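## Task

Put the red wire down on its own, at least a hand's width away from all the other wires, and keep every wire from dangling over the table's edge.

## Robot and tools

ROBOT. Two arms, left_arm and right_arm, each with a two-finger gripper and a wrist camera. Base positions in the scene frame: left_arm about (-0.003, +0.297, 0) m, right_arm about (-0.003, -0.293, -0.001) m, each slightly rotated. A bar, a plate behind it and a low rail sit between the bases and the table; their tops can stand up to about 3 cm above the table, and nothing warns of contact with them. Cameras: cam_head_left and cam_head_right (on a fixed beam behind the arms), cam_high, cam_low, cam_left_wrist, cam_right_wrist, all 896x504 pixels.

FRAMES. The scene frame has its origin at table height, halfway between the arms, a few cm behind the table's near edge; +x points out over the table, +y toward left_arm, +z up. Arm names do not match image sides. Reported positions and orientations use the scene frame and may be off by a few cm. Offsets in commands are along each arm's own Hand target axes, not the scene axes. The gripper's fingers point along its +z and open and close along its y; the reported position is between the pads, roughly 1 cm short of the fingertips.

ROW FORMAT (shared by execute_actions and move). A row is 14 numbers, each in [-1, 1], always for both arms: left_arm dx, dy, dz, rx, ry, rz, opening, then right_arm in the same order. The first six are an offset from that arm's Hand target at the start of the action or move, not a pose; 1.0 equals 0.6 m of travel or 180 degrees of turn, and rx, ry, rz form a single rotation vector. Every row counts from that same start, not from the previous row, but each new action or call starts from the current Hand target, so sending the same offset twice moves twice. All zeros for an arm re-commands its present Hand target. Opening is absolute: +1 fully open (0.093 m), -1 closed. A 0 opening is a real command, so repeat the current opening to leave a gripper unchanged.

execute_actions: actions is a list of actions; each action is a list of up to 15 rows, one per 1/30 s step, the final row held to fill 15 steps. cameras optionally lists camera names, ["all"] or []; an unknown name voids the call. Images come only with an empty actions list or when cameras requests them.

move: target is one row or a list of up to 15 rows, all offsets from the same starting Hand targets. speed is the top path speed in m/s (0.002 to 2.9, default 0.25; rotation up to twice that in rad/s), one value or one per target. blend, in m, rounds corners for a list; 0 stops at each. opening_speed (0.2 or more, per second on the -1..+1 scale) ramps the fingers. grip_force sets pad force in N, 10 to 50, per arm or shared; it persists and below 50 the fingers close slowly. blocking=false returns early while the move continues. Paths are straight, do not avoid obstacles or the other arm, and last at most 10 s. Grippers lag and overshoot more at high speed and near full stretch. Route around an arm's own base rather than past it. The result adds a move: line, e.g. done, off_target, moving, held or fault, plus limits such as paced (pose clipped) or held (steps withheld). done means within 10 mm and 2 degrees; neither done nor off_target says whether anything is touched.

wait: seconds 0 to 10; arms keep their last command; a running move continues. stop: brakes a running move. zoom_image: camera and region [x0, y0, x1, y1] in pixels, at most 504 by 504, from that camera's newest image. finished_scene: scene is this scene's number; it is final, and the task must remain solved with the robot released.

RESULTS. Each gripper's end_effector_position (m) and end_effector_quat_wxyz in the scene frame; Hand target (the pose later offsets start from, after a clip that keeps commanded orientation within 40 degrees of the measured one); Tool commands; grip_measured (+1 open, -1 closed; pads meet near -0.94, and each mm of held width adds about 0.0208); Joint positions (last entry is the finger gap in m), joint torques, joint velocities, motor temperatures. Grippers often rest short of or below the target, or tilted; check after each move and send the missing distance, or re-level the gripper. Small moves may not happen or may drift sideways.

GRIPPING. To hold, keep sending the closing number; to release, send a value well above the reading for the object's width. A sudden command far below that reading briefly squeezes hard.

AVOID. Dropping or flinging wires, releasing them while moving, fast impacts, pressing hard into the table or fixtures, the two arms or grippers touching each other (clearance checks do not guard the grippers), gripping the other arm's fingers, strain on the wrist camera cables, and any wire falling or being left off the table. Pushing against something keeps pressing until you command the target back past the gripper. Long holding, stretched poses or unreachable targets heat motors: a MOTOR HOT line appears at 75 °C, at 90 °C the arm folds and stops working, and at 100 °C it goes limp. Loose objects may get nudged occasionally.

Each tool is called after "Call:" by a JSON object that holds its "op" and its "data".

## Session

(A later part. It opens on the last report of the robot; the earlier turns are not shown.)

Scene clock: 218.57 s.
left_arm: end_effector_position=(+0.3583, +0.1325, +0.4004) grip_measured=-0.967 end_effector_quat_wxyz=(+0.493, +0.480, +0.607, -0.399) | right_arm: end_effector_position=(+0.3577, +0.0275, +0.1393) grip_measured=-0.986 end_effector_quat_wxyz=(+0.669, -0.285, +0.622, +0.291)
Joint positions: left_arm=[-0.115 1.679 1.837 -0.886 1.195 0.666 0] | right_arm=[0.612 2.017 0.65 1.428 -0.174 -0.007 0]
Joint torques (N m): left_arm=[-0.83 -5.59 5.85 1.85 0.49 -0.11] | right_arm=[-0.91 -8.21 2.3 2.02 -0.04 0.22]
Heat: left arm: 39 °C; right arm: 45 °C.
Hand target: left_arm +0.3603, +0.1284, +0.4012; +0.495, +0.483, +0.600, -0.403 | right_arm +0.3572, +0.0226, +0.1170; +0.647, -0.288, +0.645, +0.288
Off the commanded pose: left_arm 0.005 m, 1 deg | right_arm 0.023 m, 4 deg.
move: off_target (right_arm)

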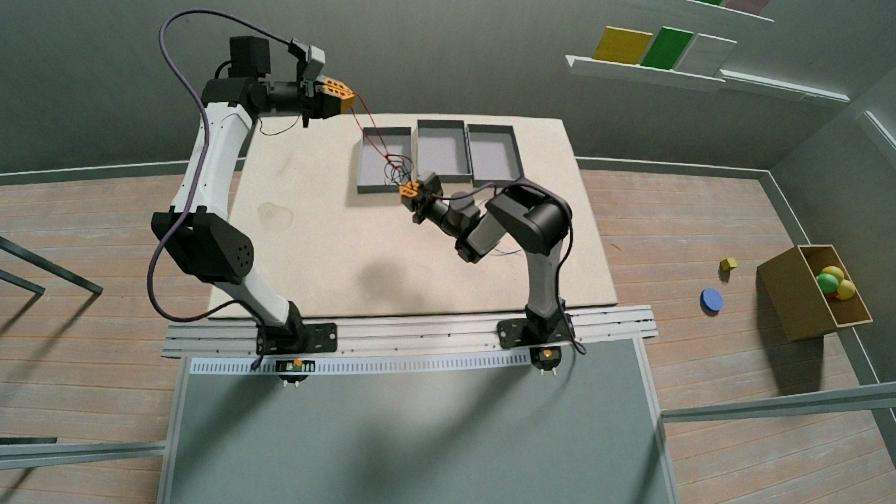

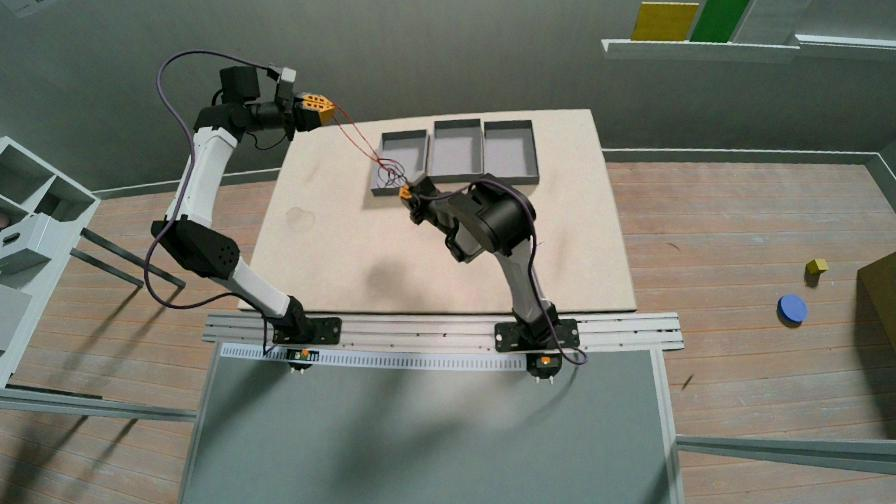

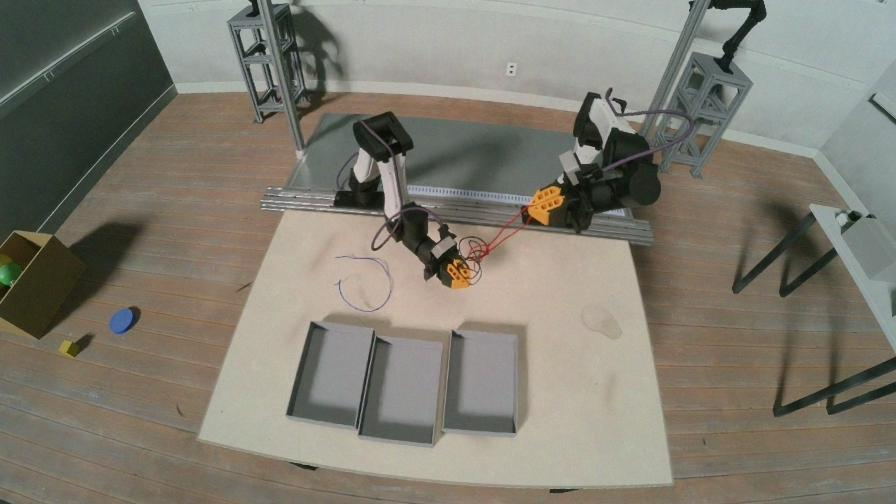

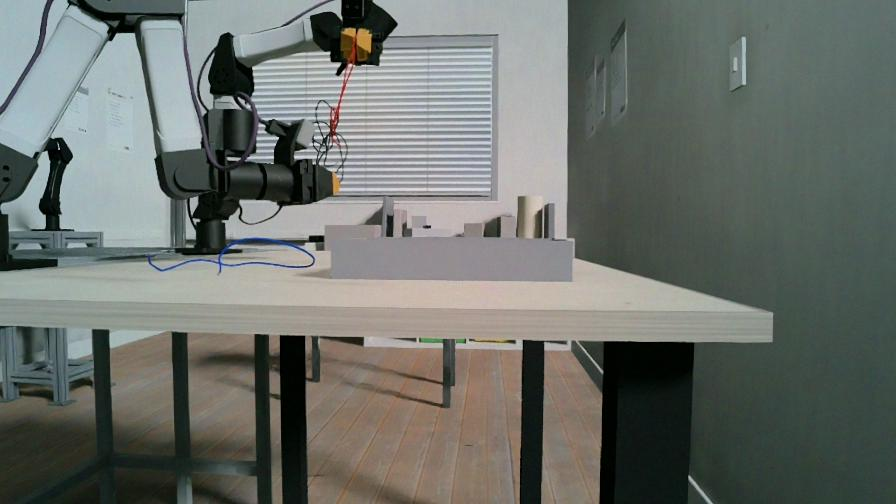

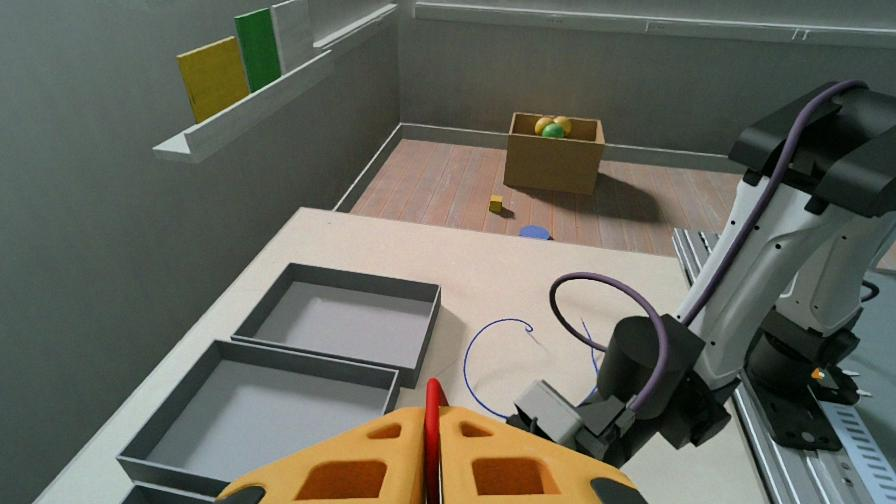

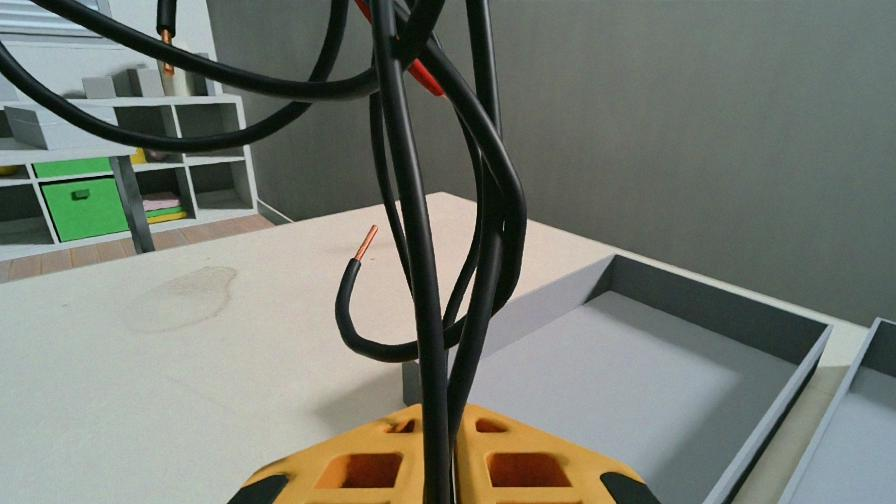

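Call:
{"op": "move", "data": {"target": [0,0,0,0,0,0,-1,0.0,-0.04,-0.09,0,0,0,-1], "speed": 0.06, "cameras": ["cam_right_wrist","cam_low","cam_high","cam_left_wrist"]}}

Call:
{"op": "zoom_image", "data": {"camera": "cam_low", "region": [250, 0, 430, 200]}}

Call:
{"op": "zoom_image", "data": {"camera": "cam_high", "region": [400, 180, 560, 300]}}

Scene clock: 223.40 s.
left_arm: end_effector_position=(+0.3587, +0.1302, +0.3923) grip_measured=-0.967 end_effector_quat_wxyz=(+0.479, +0.475, +0.617, -0.405) | right_arm: end_effector_position=(+0.3404, -0.0251, +0.1149) grip_measured=-0.986 end_effector_quat_wxyz=(+0.640, -0.296, +0.647, +0.290)
Joint positions: left_arm=[-0.122 1.688 1.833 -0.91 1.184 0.666 0] | right_arm=[0.49 1.961 0.463 1.482 -0.31 -0.007 0]
Joint torques (N m): left_arm=[-0.17 -6.35 6.37 2.04 0.59 -0.07] | right_arm=[-1.17 -9.36 1.57 2.5 -0.02 0.24]
Heat: left arm: 39 °C; right arm: 45 °C.
Hand target: left_arm +0.3604, +0.1284, +0.4011; +0.495, +0.483, +0.600, -0.403 | right_arm +0.3389, -0.0335, +0.1170; +0.647, -0.288, +0.645, +0.288
Off the commanded pose: left_arm 0.009 m, 3 deg | right_arm 0.009 m, 1 deg.
move: off_target (left_arm)
Images, in order (width x height): cam_high 896x504, cam_low 896x504, cam_left_wrist 896x504, cam_right_wrist 896x504.

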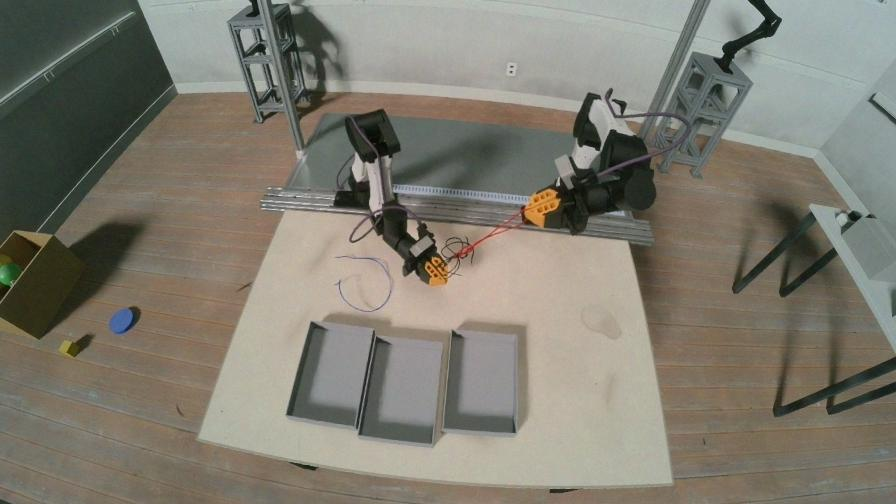

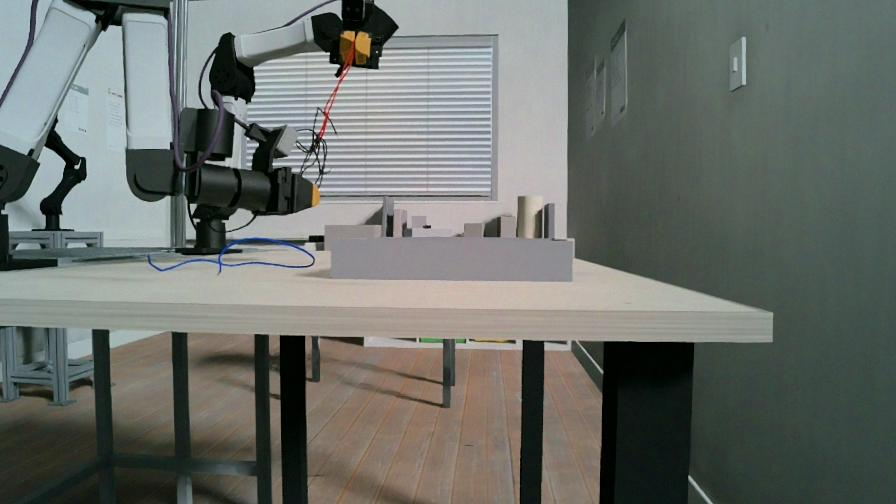

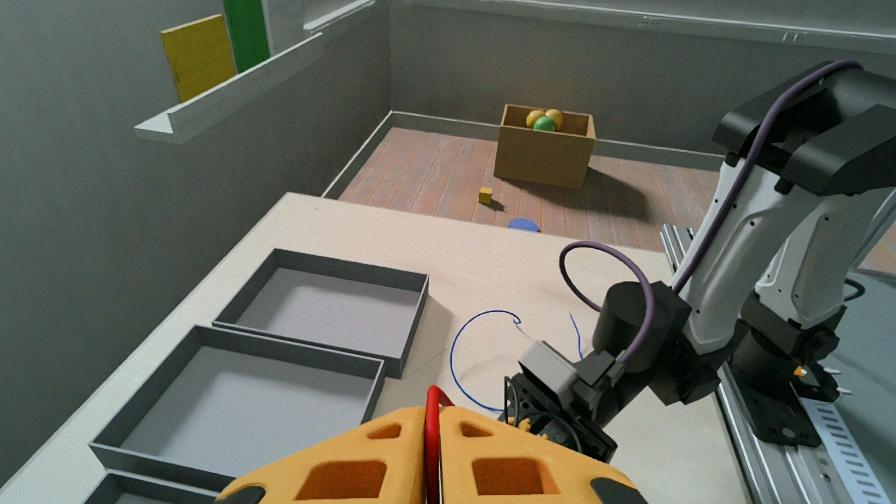

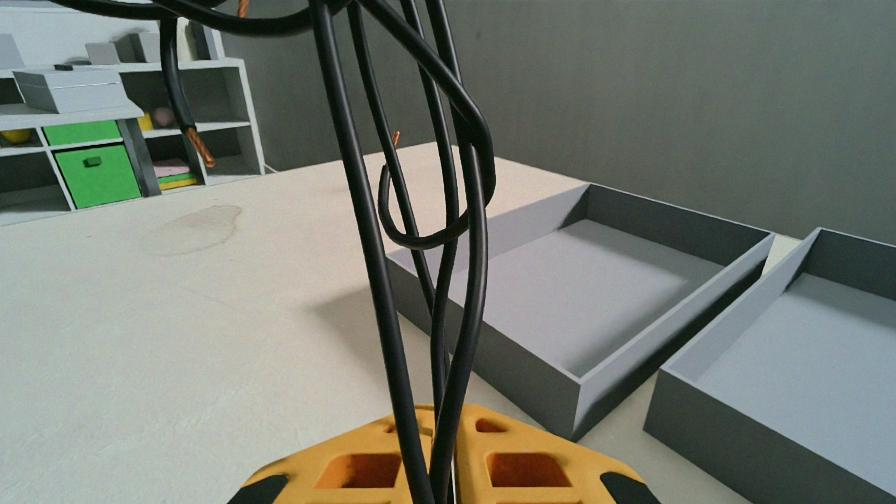

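Scaled by 2.520 from the camera's 896x504 image, which has a finer 1280x720 frame.

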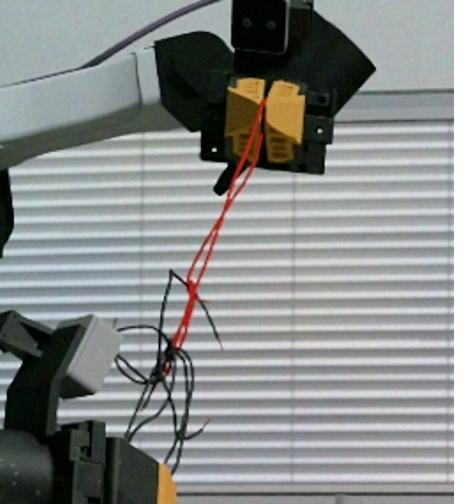

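Scaled by 3.150 from the camera's 896x504 image, which has a finer 1280x720 frame.

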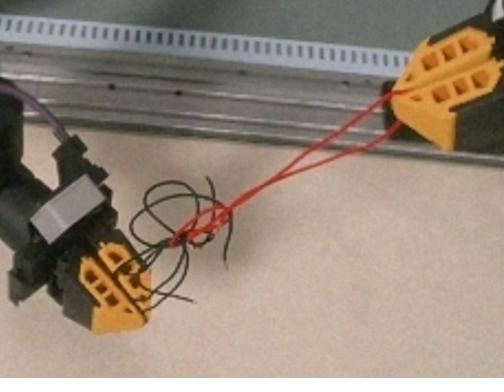

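Call:
{"op": "move", "data": {"target": [0,0,0,0,0,0,-1,0.02,-0.06,-0.13,0,0.03,0,-1], "speed": 0.06, "cameras": ["cam_right_wrist","cam_low","cam_high","cam_left_wrist"]}}

Call:
{"op": "zoom_image", "data": {"camera": "cam_low", "region": [250, 0, 430, 200]}}

Call:
{"op": "zoom_image", "data": {"camera": "cam_high", "region": [400, 180, 560, 300]}}

Scene clock: 238.60 s.
left_arm: end_effector_position=(+0.3565, +0.1259, +0.3854) grip_measured=-0.967 end_effector_quat_wxyz=(+0.464, +0.471, +0.626, -0.413) | right_arm: end_effector_position=(+0.3151, -0.1051, +0.1205) grip_measured=-0.986 end_effector_quat_wxyz=(+0.632, -0.310, +0.650, +0.286)
Joint positions: left_arm=[-0.134 1.696 1.831 -0.939 1.177 0.666 0] | right_arm=[0.221 1.771 0.248 1.475 -0.596 -0.045 0]
Joint torques (N m): left_arm=[0.76 -6.95 6.71 2.24 0.7 0.02] | right_arm=[-1.91 -6.94 0.94 1.74 0.16 0]
Motor temperatures (°C): left_arm=[25 40 38 36 28 25 27] | right_arm=[27 47 36 45 27 24 30]
Heat: left arm: 40 °C; right arm: 47 °C.
Hand target: left_arm +0.3603, +0.1284, +0.4012; +0.495, +0.483, +0.600, -0.403 | right_arm +0.3135, -0.1156, +0.1047; +0.616, -0.301, +0.675, +0.274
Off the commanded pose: left_arm 0.016 m, 5 deg | right_arm 0.019 m, 4 deg.
move: off_target (left_arm, right_arm)
Images, in order (width x height): cam_high 896x504, cam_low 896x504, cam_left_wrist 896x504, cam_right_wrist 896x504.

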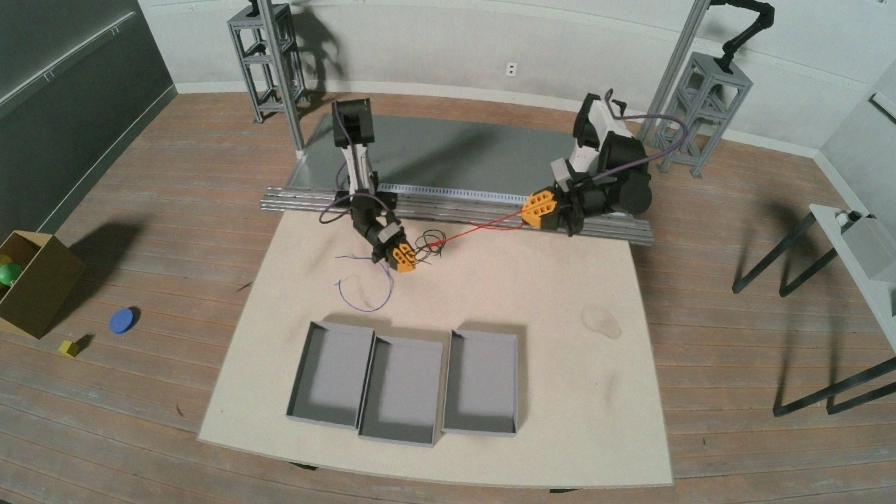

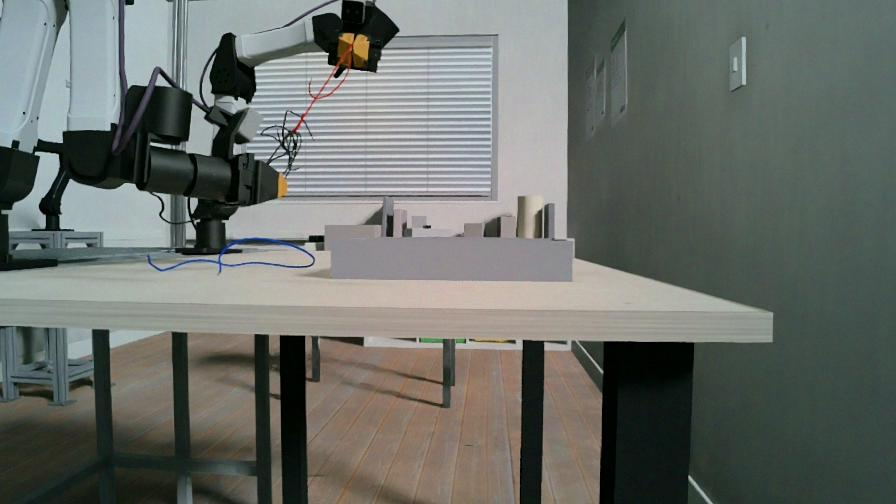

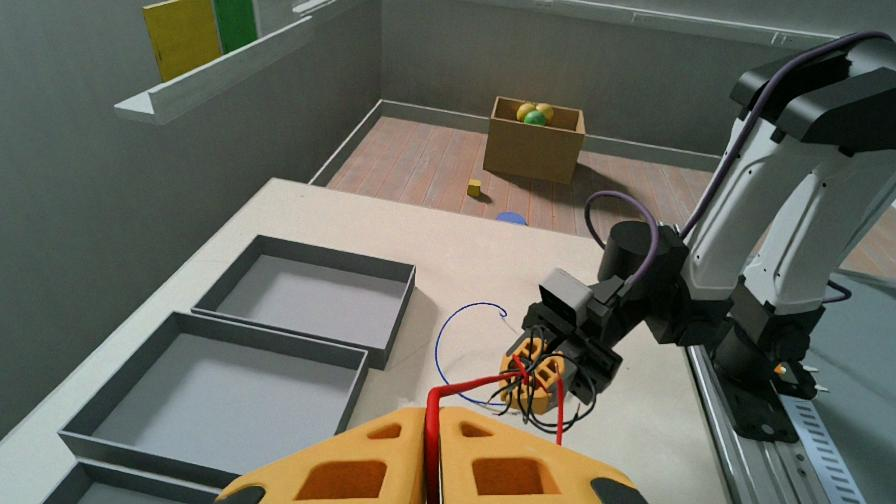

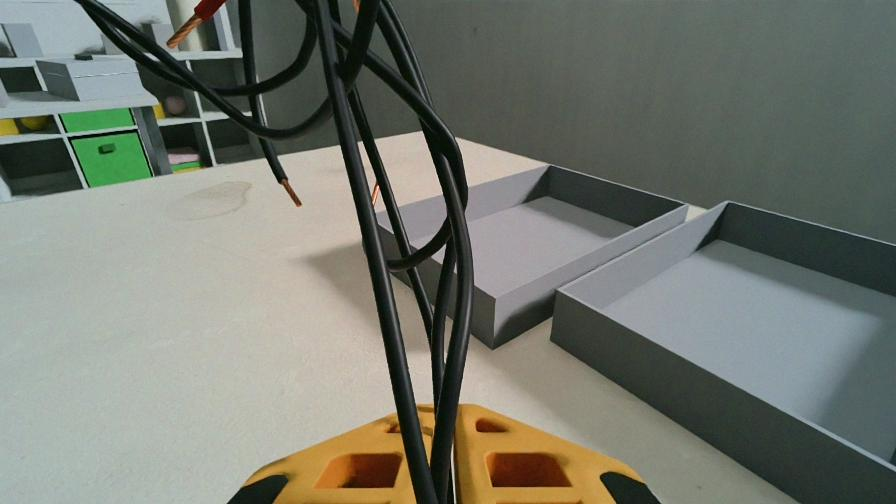

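Scaled by 2.520 from the camera's 896x504 image, which has a finer 1280x720 frame.

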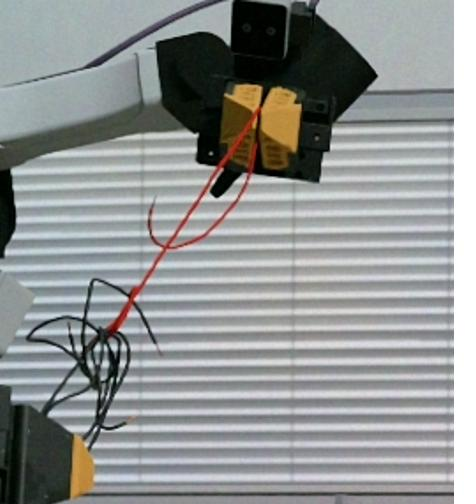

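Scaled by 3.150 from the camera's 896x504 image, which has a finer 1280x720 frame.

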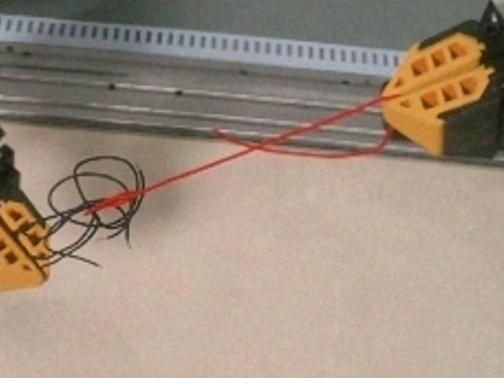

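Call:
{"op": "move", "data": {"target": [0,0,0,0,0,0,-1,-0.01,-0.117,-0.167,0,0.03,0,-1], "speed": 0.07, "cameras": ["cam_right_wrist","cam_low","cam_high","cam_left_wrist"]}}

Call:
{"op": "zoom_image", "data": {"camera": "cam_low", "region": [200, 0, 400, 200]}}

Call:
{"op": "zoom_image", "data": {"camera": "cam_high", "region": [360, 180, 560, 300]}}

Scene clock: 244.97 s.
left_arm: end_effector_position=(+0.3473, +0.1139, +0.3755) grip_measured=-0.967 end_effector_quat_wxyz=(+0.435, +0.472, +0.633, -0.434) | right_arm: end_effector_position=(+0.2894, -0.2168, +0.1411) grip_measured=-0.986 end_effector_quat_wxyz=(+0.607, -0.364, +0.650, +0.278)
Joint positions: left_arm=[-0.166 1.705 1.823 -0.989 1.179 0.67 0] | right_arm=[-0.349 1.362 0.278 0.755 -1.22 -0.389 0]
Joint torques (N m): left_arm=[3.47 -7.88 7.56 2.51 0.69 0.13] | right_arm=[-4.22 -3.54 4.33 0.76 0.53 0.09]
Heat: left arm: 40 °C; right arm: 46 °C.
Hand target: left_arm +0.3603, +0.1283, +0.4013; +0.495, +0.483, +0.600, -0.403 | right_arm +0.2993, -0.2363, +0.1200; +0.583, -0.313, +0.703, +0.259
Off the commanded pose: left_arm 0.032 m, 9 deg | right_arm 0.030 m, 9 deg.
move: off_target (left_arm, right_arm)
Images, in order (width x height): cam_high 896x504, cam_low 896x504, cam_left_wrist 896x504, cam_right_wrist 896x504.

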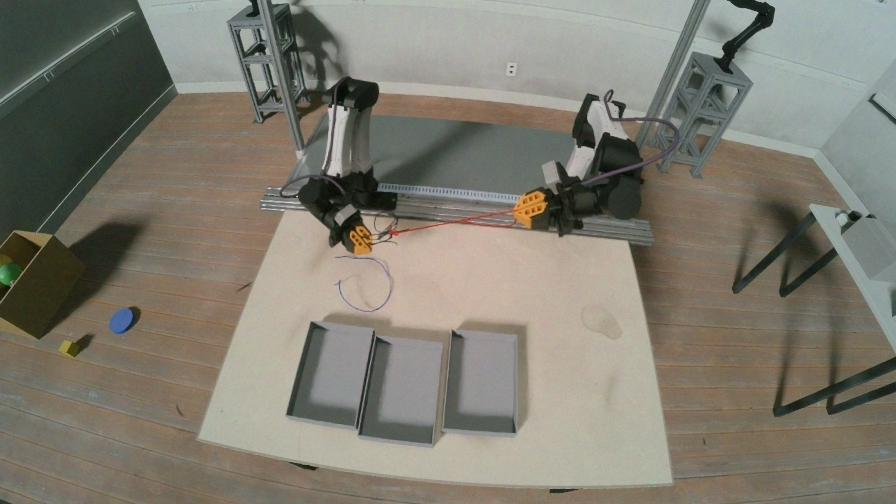

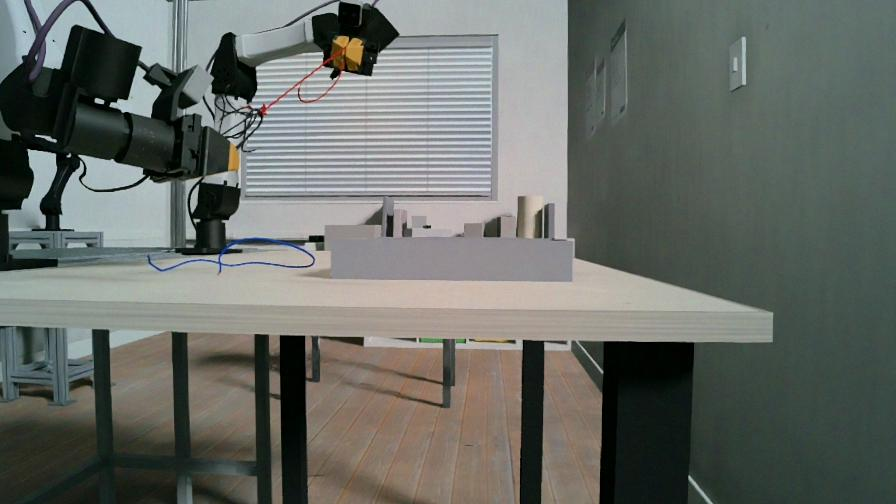

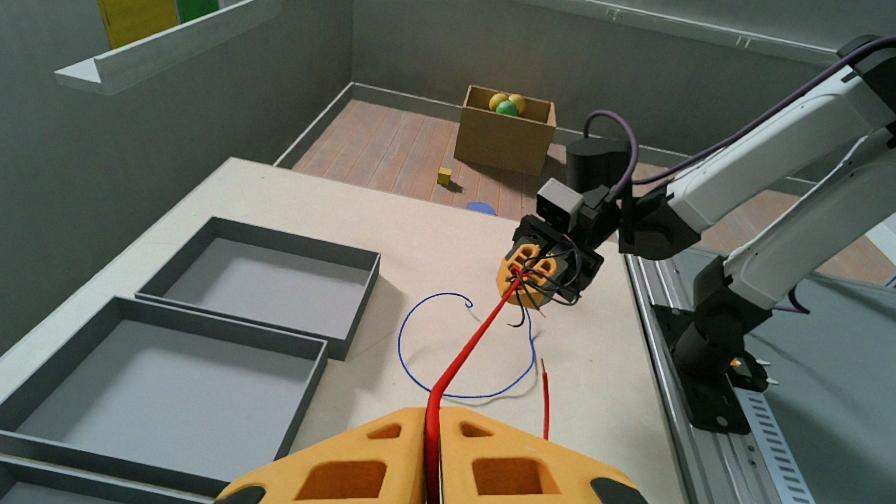

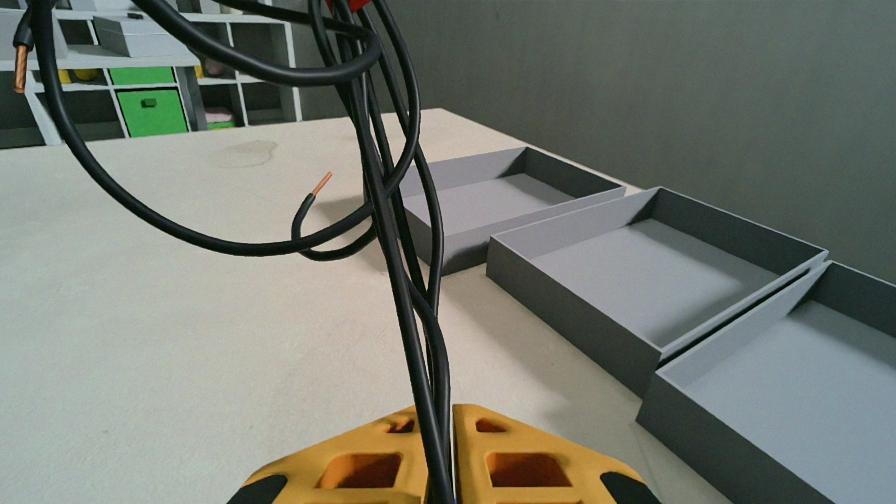

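Scaled by 2.520 from the camera's 896x504 image, which has a finer 1280x720 frame.

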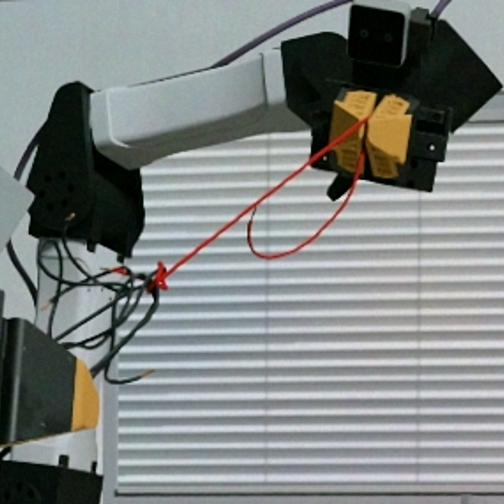

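Scaled by 2.520 from the camera's 896x504 image, which has a finer 1280x720 frame.

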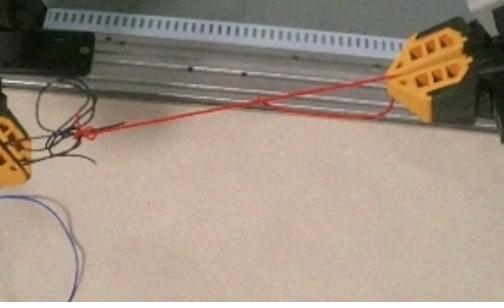

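Call:
{"op": "zoom_image", "data": {"camera": "cam_left_wrist", "region": [440, 200, 640, 400]}}

Call:
{"op": "zoom_image", "data": {"camera": "cam_low", "region": [200, 80, 290, 170]}}

Scaled by 2.520 from the camera's 896x504 image, which has a finer 1280x720 frame.

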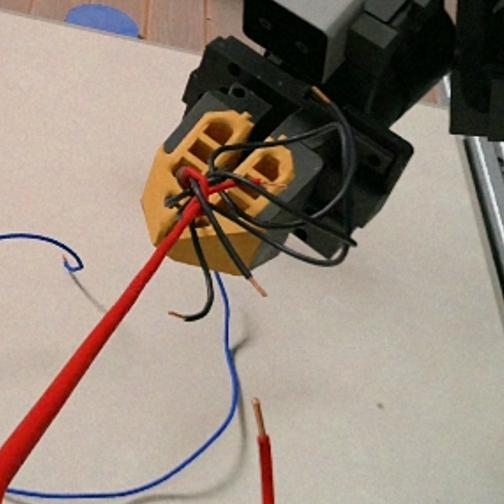

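Scaled by 5.600 from the camera's 896x504 image, which has a finer 1280x720 frame.

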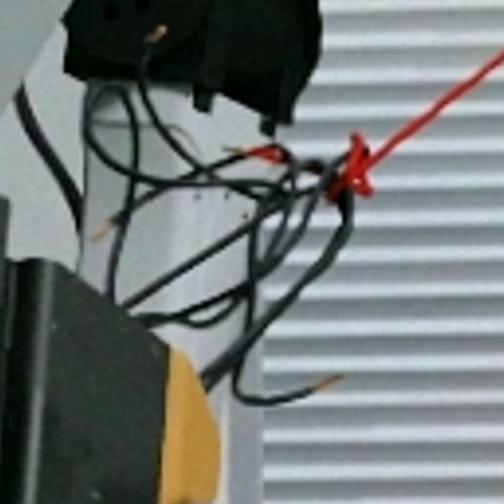

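Call:
{"op": "move", "data": {"target": [0,0,0,0,0,0,-1,0,-0.06,-0.06,0,0,0,-1], "speed": 0.05, "cameras": ["cam_right_wrist","cam_low","cam_high","cam_left_wrist"]}}

Call:
{"op": "zoom_image", "data": {"camera": "cam_low", "region": [150, 30, 350, 190]}}

Call:
{"op": "zoom_image", "data": {"camera": "cam_left_wrist", "region": [420, 160, 660, 400]}}

Scene clock: 254.50 s.
left_arm: end_effector_position=(+0.3440, +0.1095, +0.3740) grip_measured=-0.967 end_effector_quat_wxyz=(+0.428, +0.475, +0.632, -0.438) | right_arm: end_effector_position=(+0.2850, -0.2569, +0.1513) grip_measured=-0.986 end_effector_quat_wxyz=(+0.611, -0.364, +0.635, +0.302)
Joint positions: left_arm=[-0.178 1.706 1.823 -1.001 1.179 0.674 0] | right_arm=[-0.542 1.384 0.427 0.325 -1.446 -0.688 0]
Joint torques (N m): left_arm=[4.53 -7.98 7.62 2.58 0.66 0.13] | right_arm=[-6.09 -2.32 5.27 0.82 0.76 0.02]
Motor temperatures (°C): left_arm=[26 42 39 40 28 25 27] | right_arm=[27 45 36 39 27 24 30]
Heat: left arm: 42 °C; right arm: 45 °C.
Hand target: left_arm +0.3604, +0.1284, +0.4011; +0.495, +0.483, +0.600, -0.403 | right_arm +0.3024, -0.2867, +0.1266; +0.583, -0.313, +0.703, +0.259
Off the commanded pose: left_arm 0.037 m, 9 deg | right_arm 0.042 m, 11 deg.
move: off_target (left_arm, right_arm)
Images, in order (width x height): cam_high 896x504, cam_low 896x504, cam_left_wrist 896x504, cam_right_wrist 896x504.

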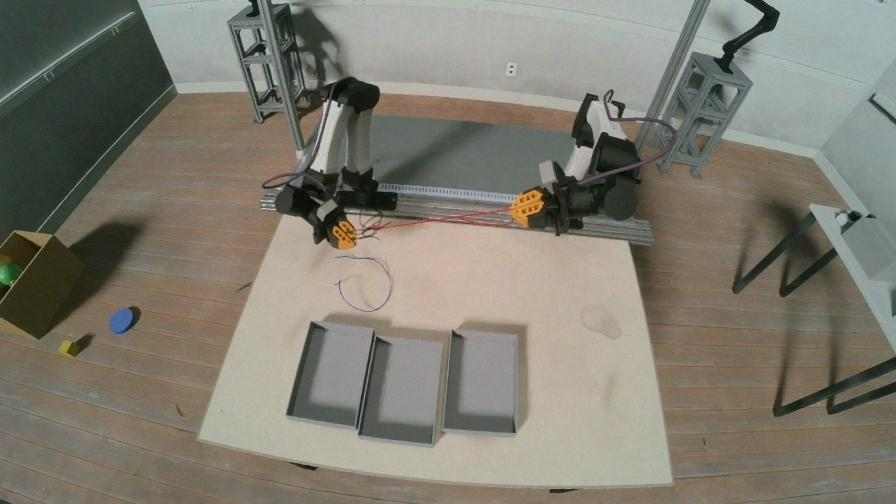

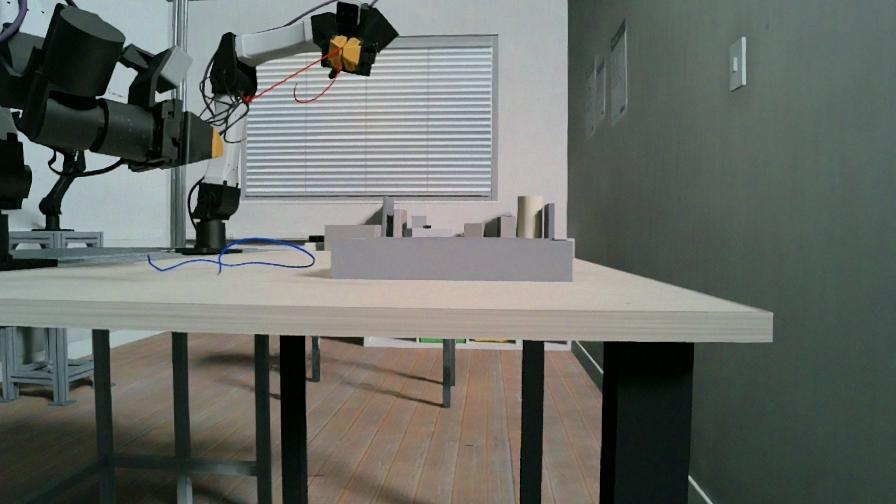

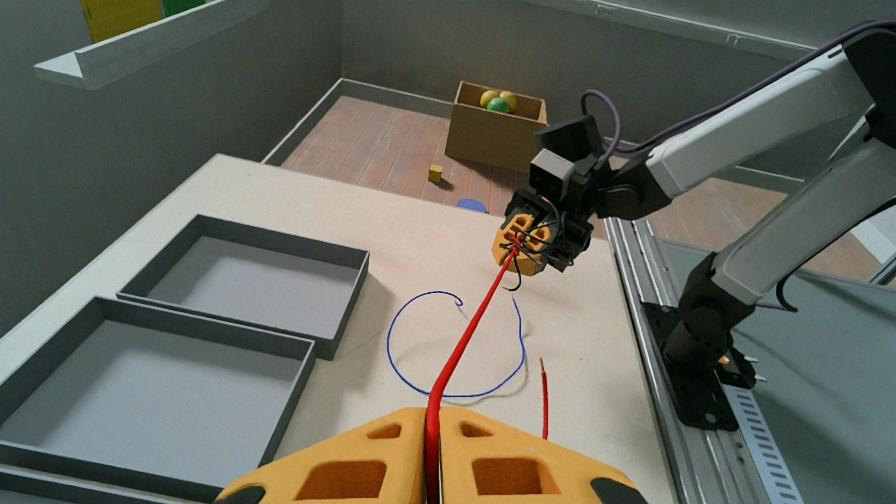

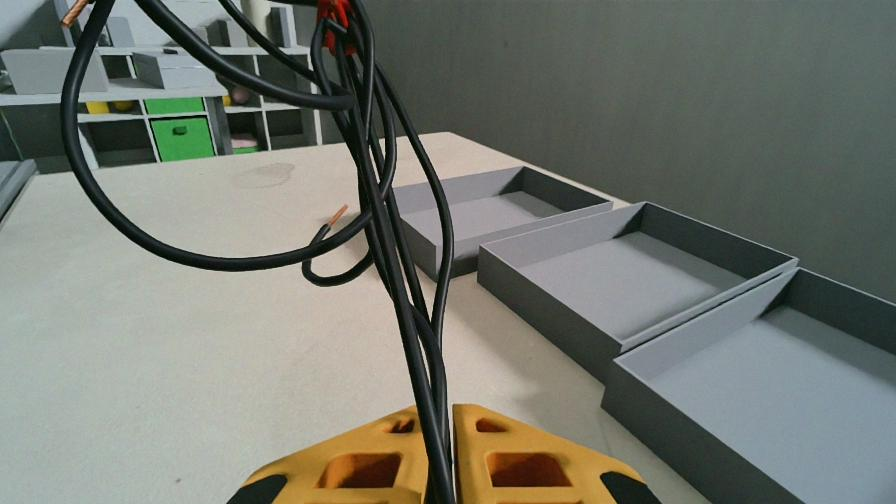

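Scaled by 2.520 from the camera's 896x504 image, which has a finer 1280x720 frame.

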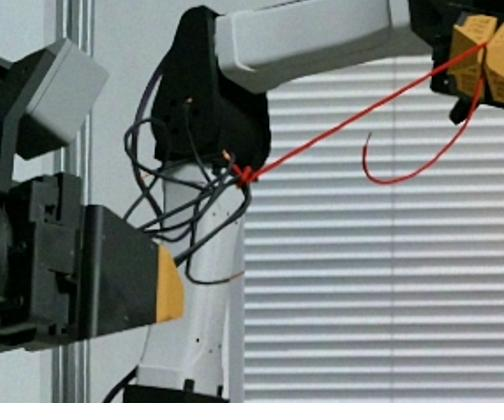

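Scaled by 2.100 from the camera's 896x504 image, which has a finer 1280x720 frame.

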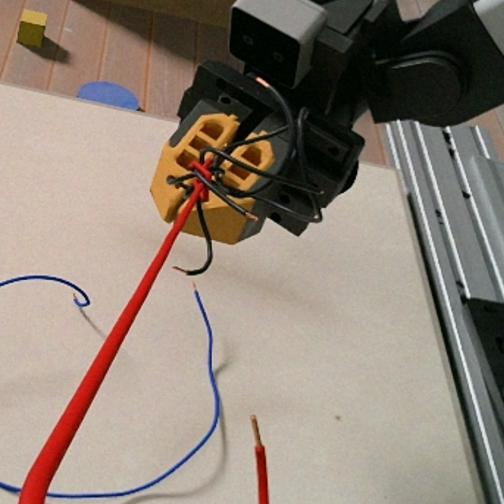

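Call:
{"op": "move", "data": {"target": [0,0,0,0,0,0,-1,0,-0.06,-0.06,0,0,0,-1], "speed": 0.04, "cameras": ["cam_right_wrist","cam_low","cam_high","cam_left_wrist"]}}

Call:
{"op": "zoom_image", "data": {"camera": "cam_low", "region": [150, 30, 350, 190]}}

Call:
{"op": "zoom_image", "data": {"camera": "cam_left_wrist", "region": [420, 160, 660, 400]}}

Scene clock: 261.10 s.
left_arm: end_effector_position=(+0.3651, +0.1292, +0.3835) grip_measured=-0.967 end_effector_quat_wxyz=(+0.476, +0.473, +0.618, -0.410) | right_arm: end_effector_position=(+0.3012, -0.3323, +0.1327) grip_measured=-0.986 end_effector_quat_wxyz=(+0.584, -0.304, +0.703, +0.268)
Joint positions: left_arm=[-0.121 1.706 1.816 -0.885 1.192 0.667 0] | right_arm=[-0.752 1.612 0.77 -0.539 -1.39 -1.353 0]
Joint torques (N m): left_arm=[-0.35 -8.16 7.17 1.82 0.54 -0.13] | right_arm=[0.12 -5.97 6.54 0.53 -0.56 -0.11]
Heat: left arm: 42 °C; right arm: 44 °C.
Hand target: left_arm +0.3604, +0.1283, +0.4011; +0.495, +0.483, +0.600, -0.403 | right_arm +0.3054, -0.3370, +0.1333; +0.583, -0.313, +0.703, +0.260
Off the commanded pose: left_arm 0.018 m, 3 deg | right_arm 0.006 m, 1 deg.
move: off_target (left_arm)
Images, in order (width x height): cam_high 896x504, cam_low 896x504, cam_left_wrist 896x504, cam_right_wrist 896x504.

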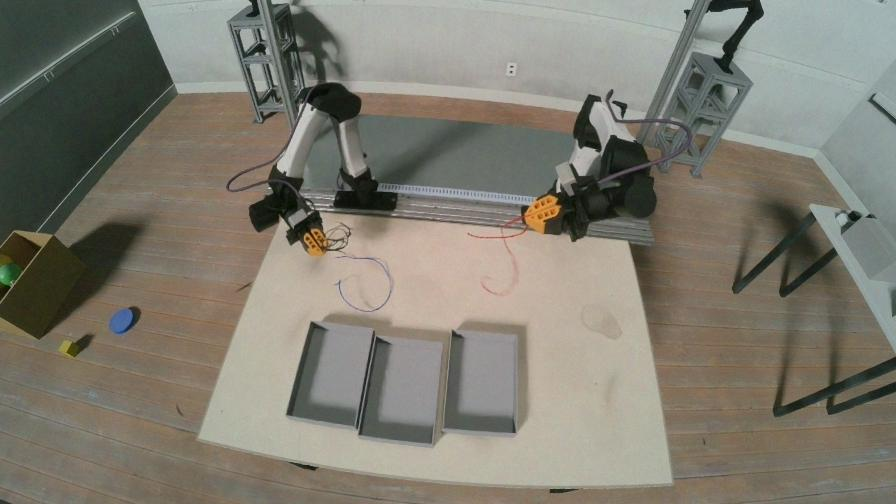

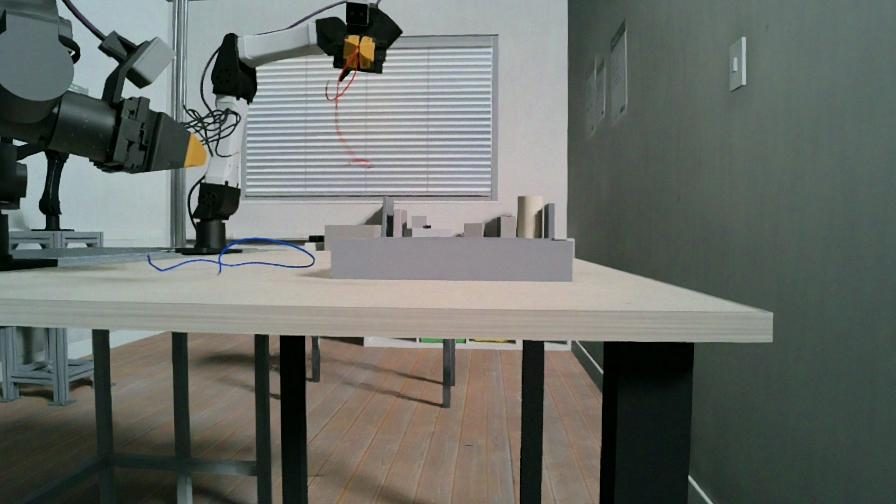

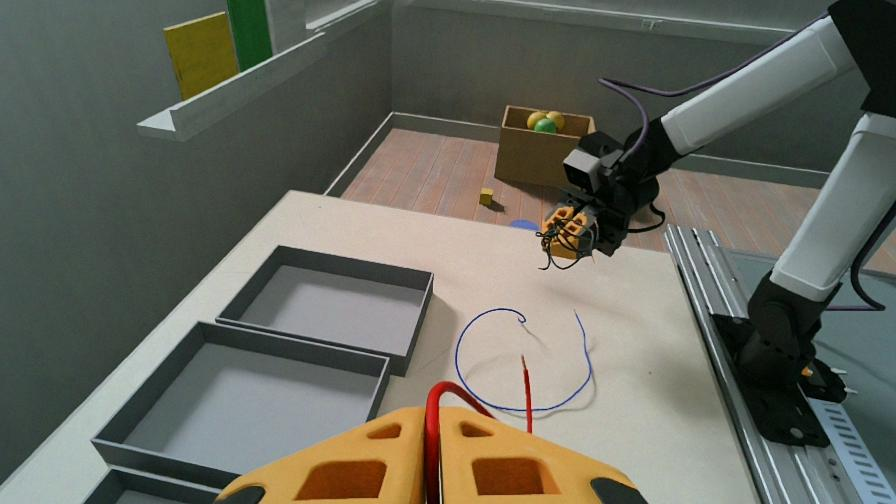

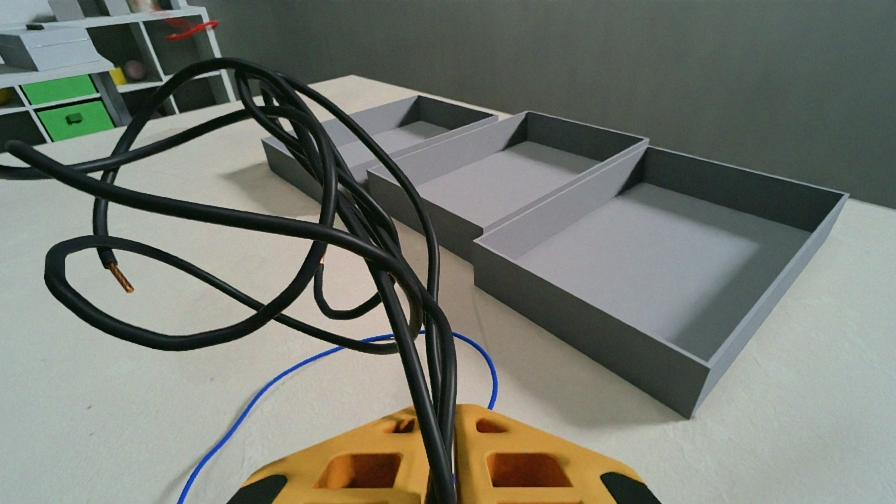

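Scaled by 2.520 from the camera's 896x504 image, which has a finer 1280x720 frame.

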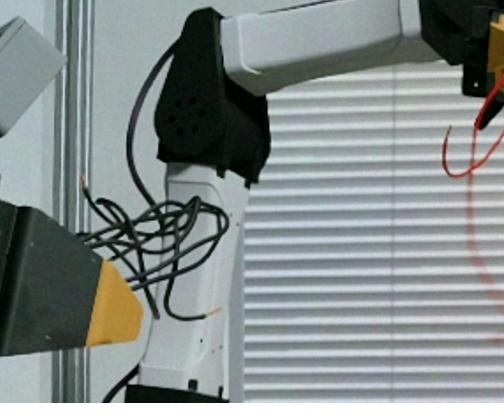

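Scaled by 2.100 from the camera's 896x504 image, which has a finer 1280x720 frame.

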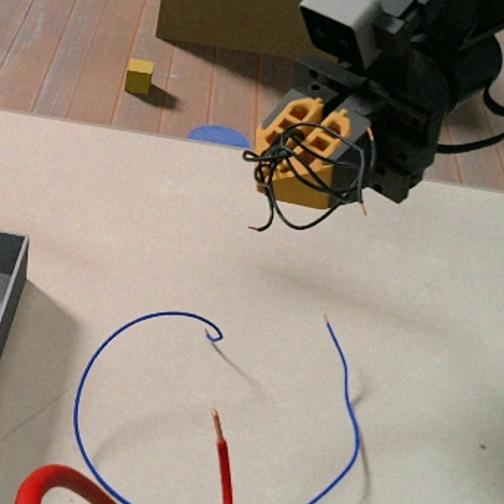

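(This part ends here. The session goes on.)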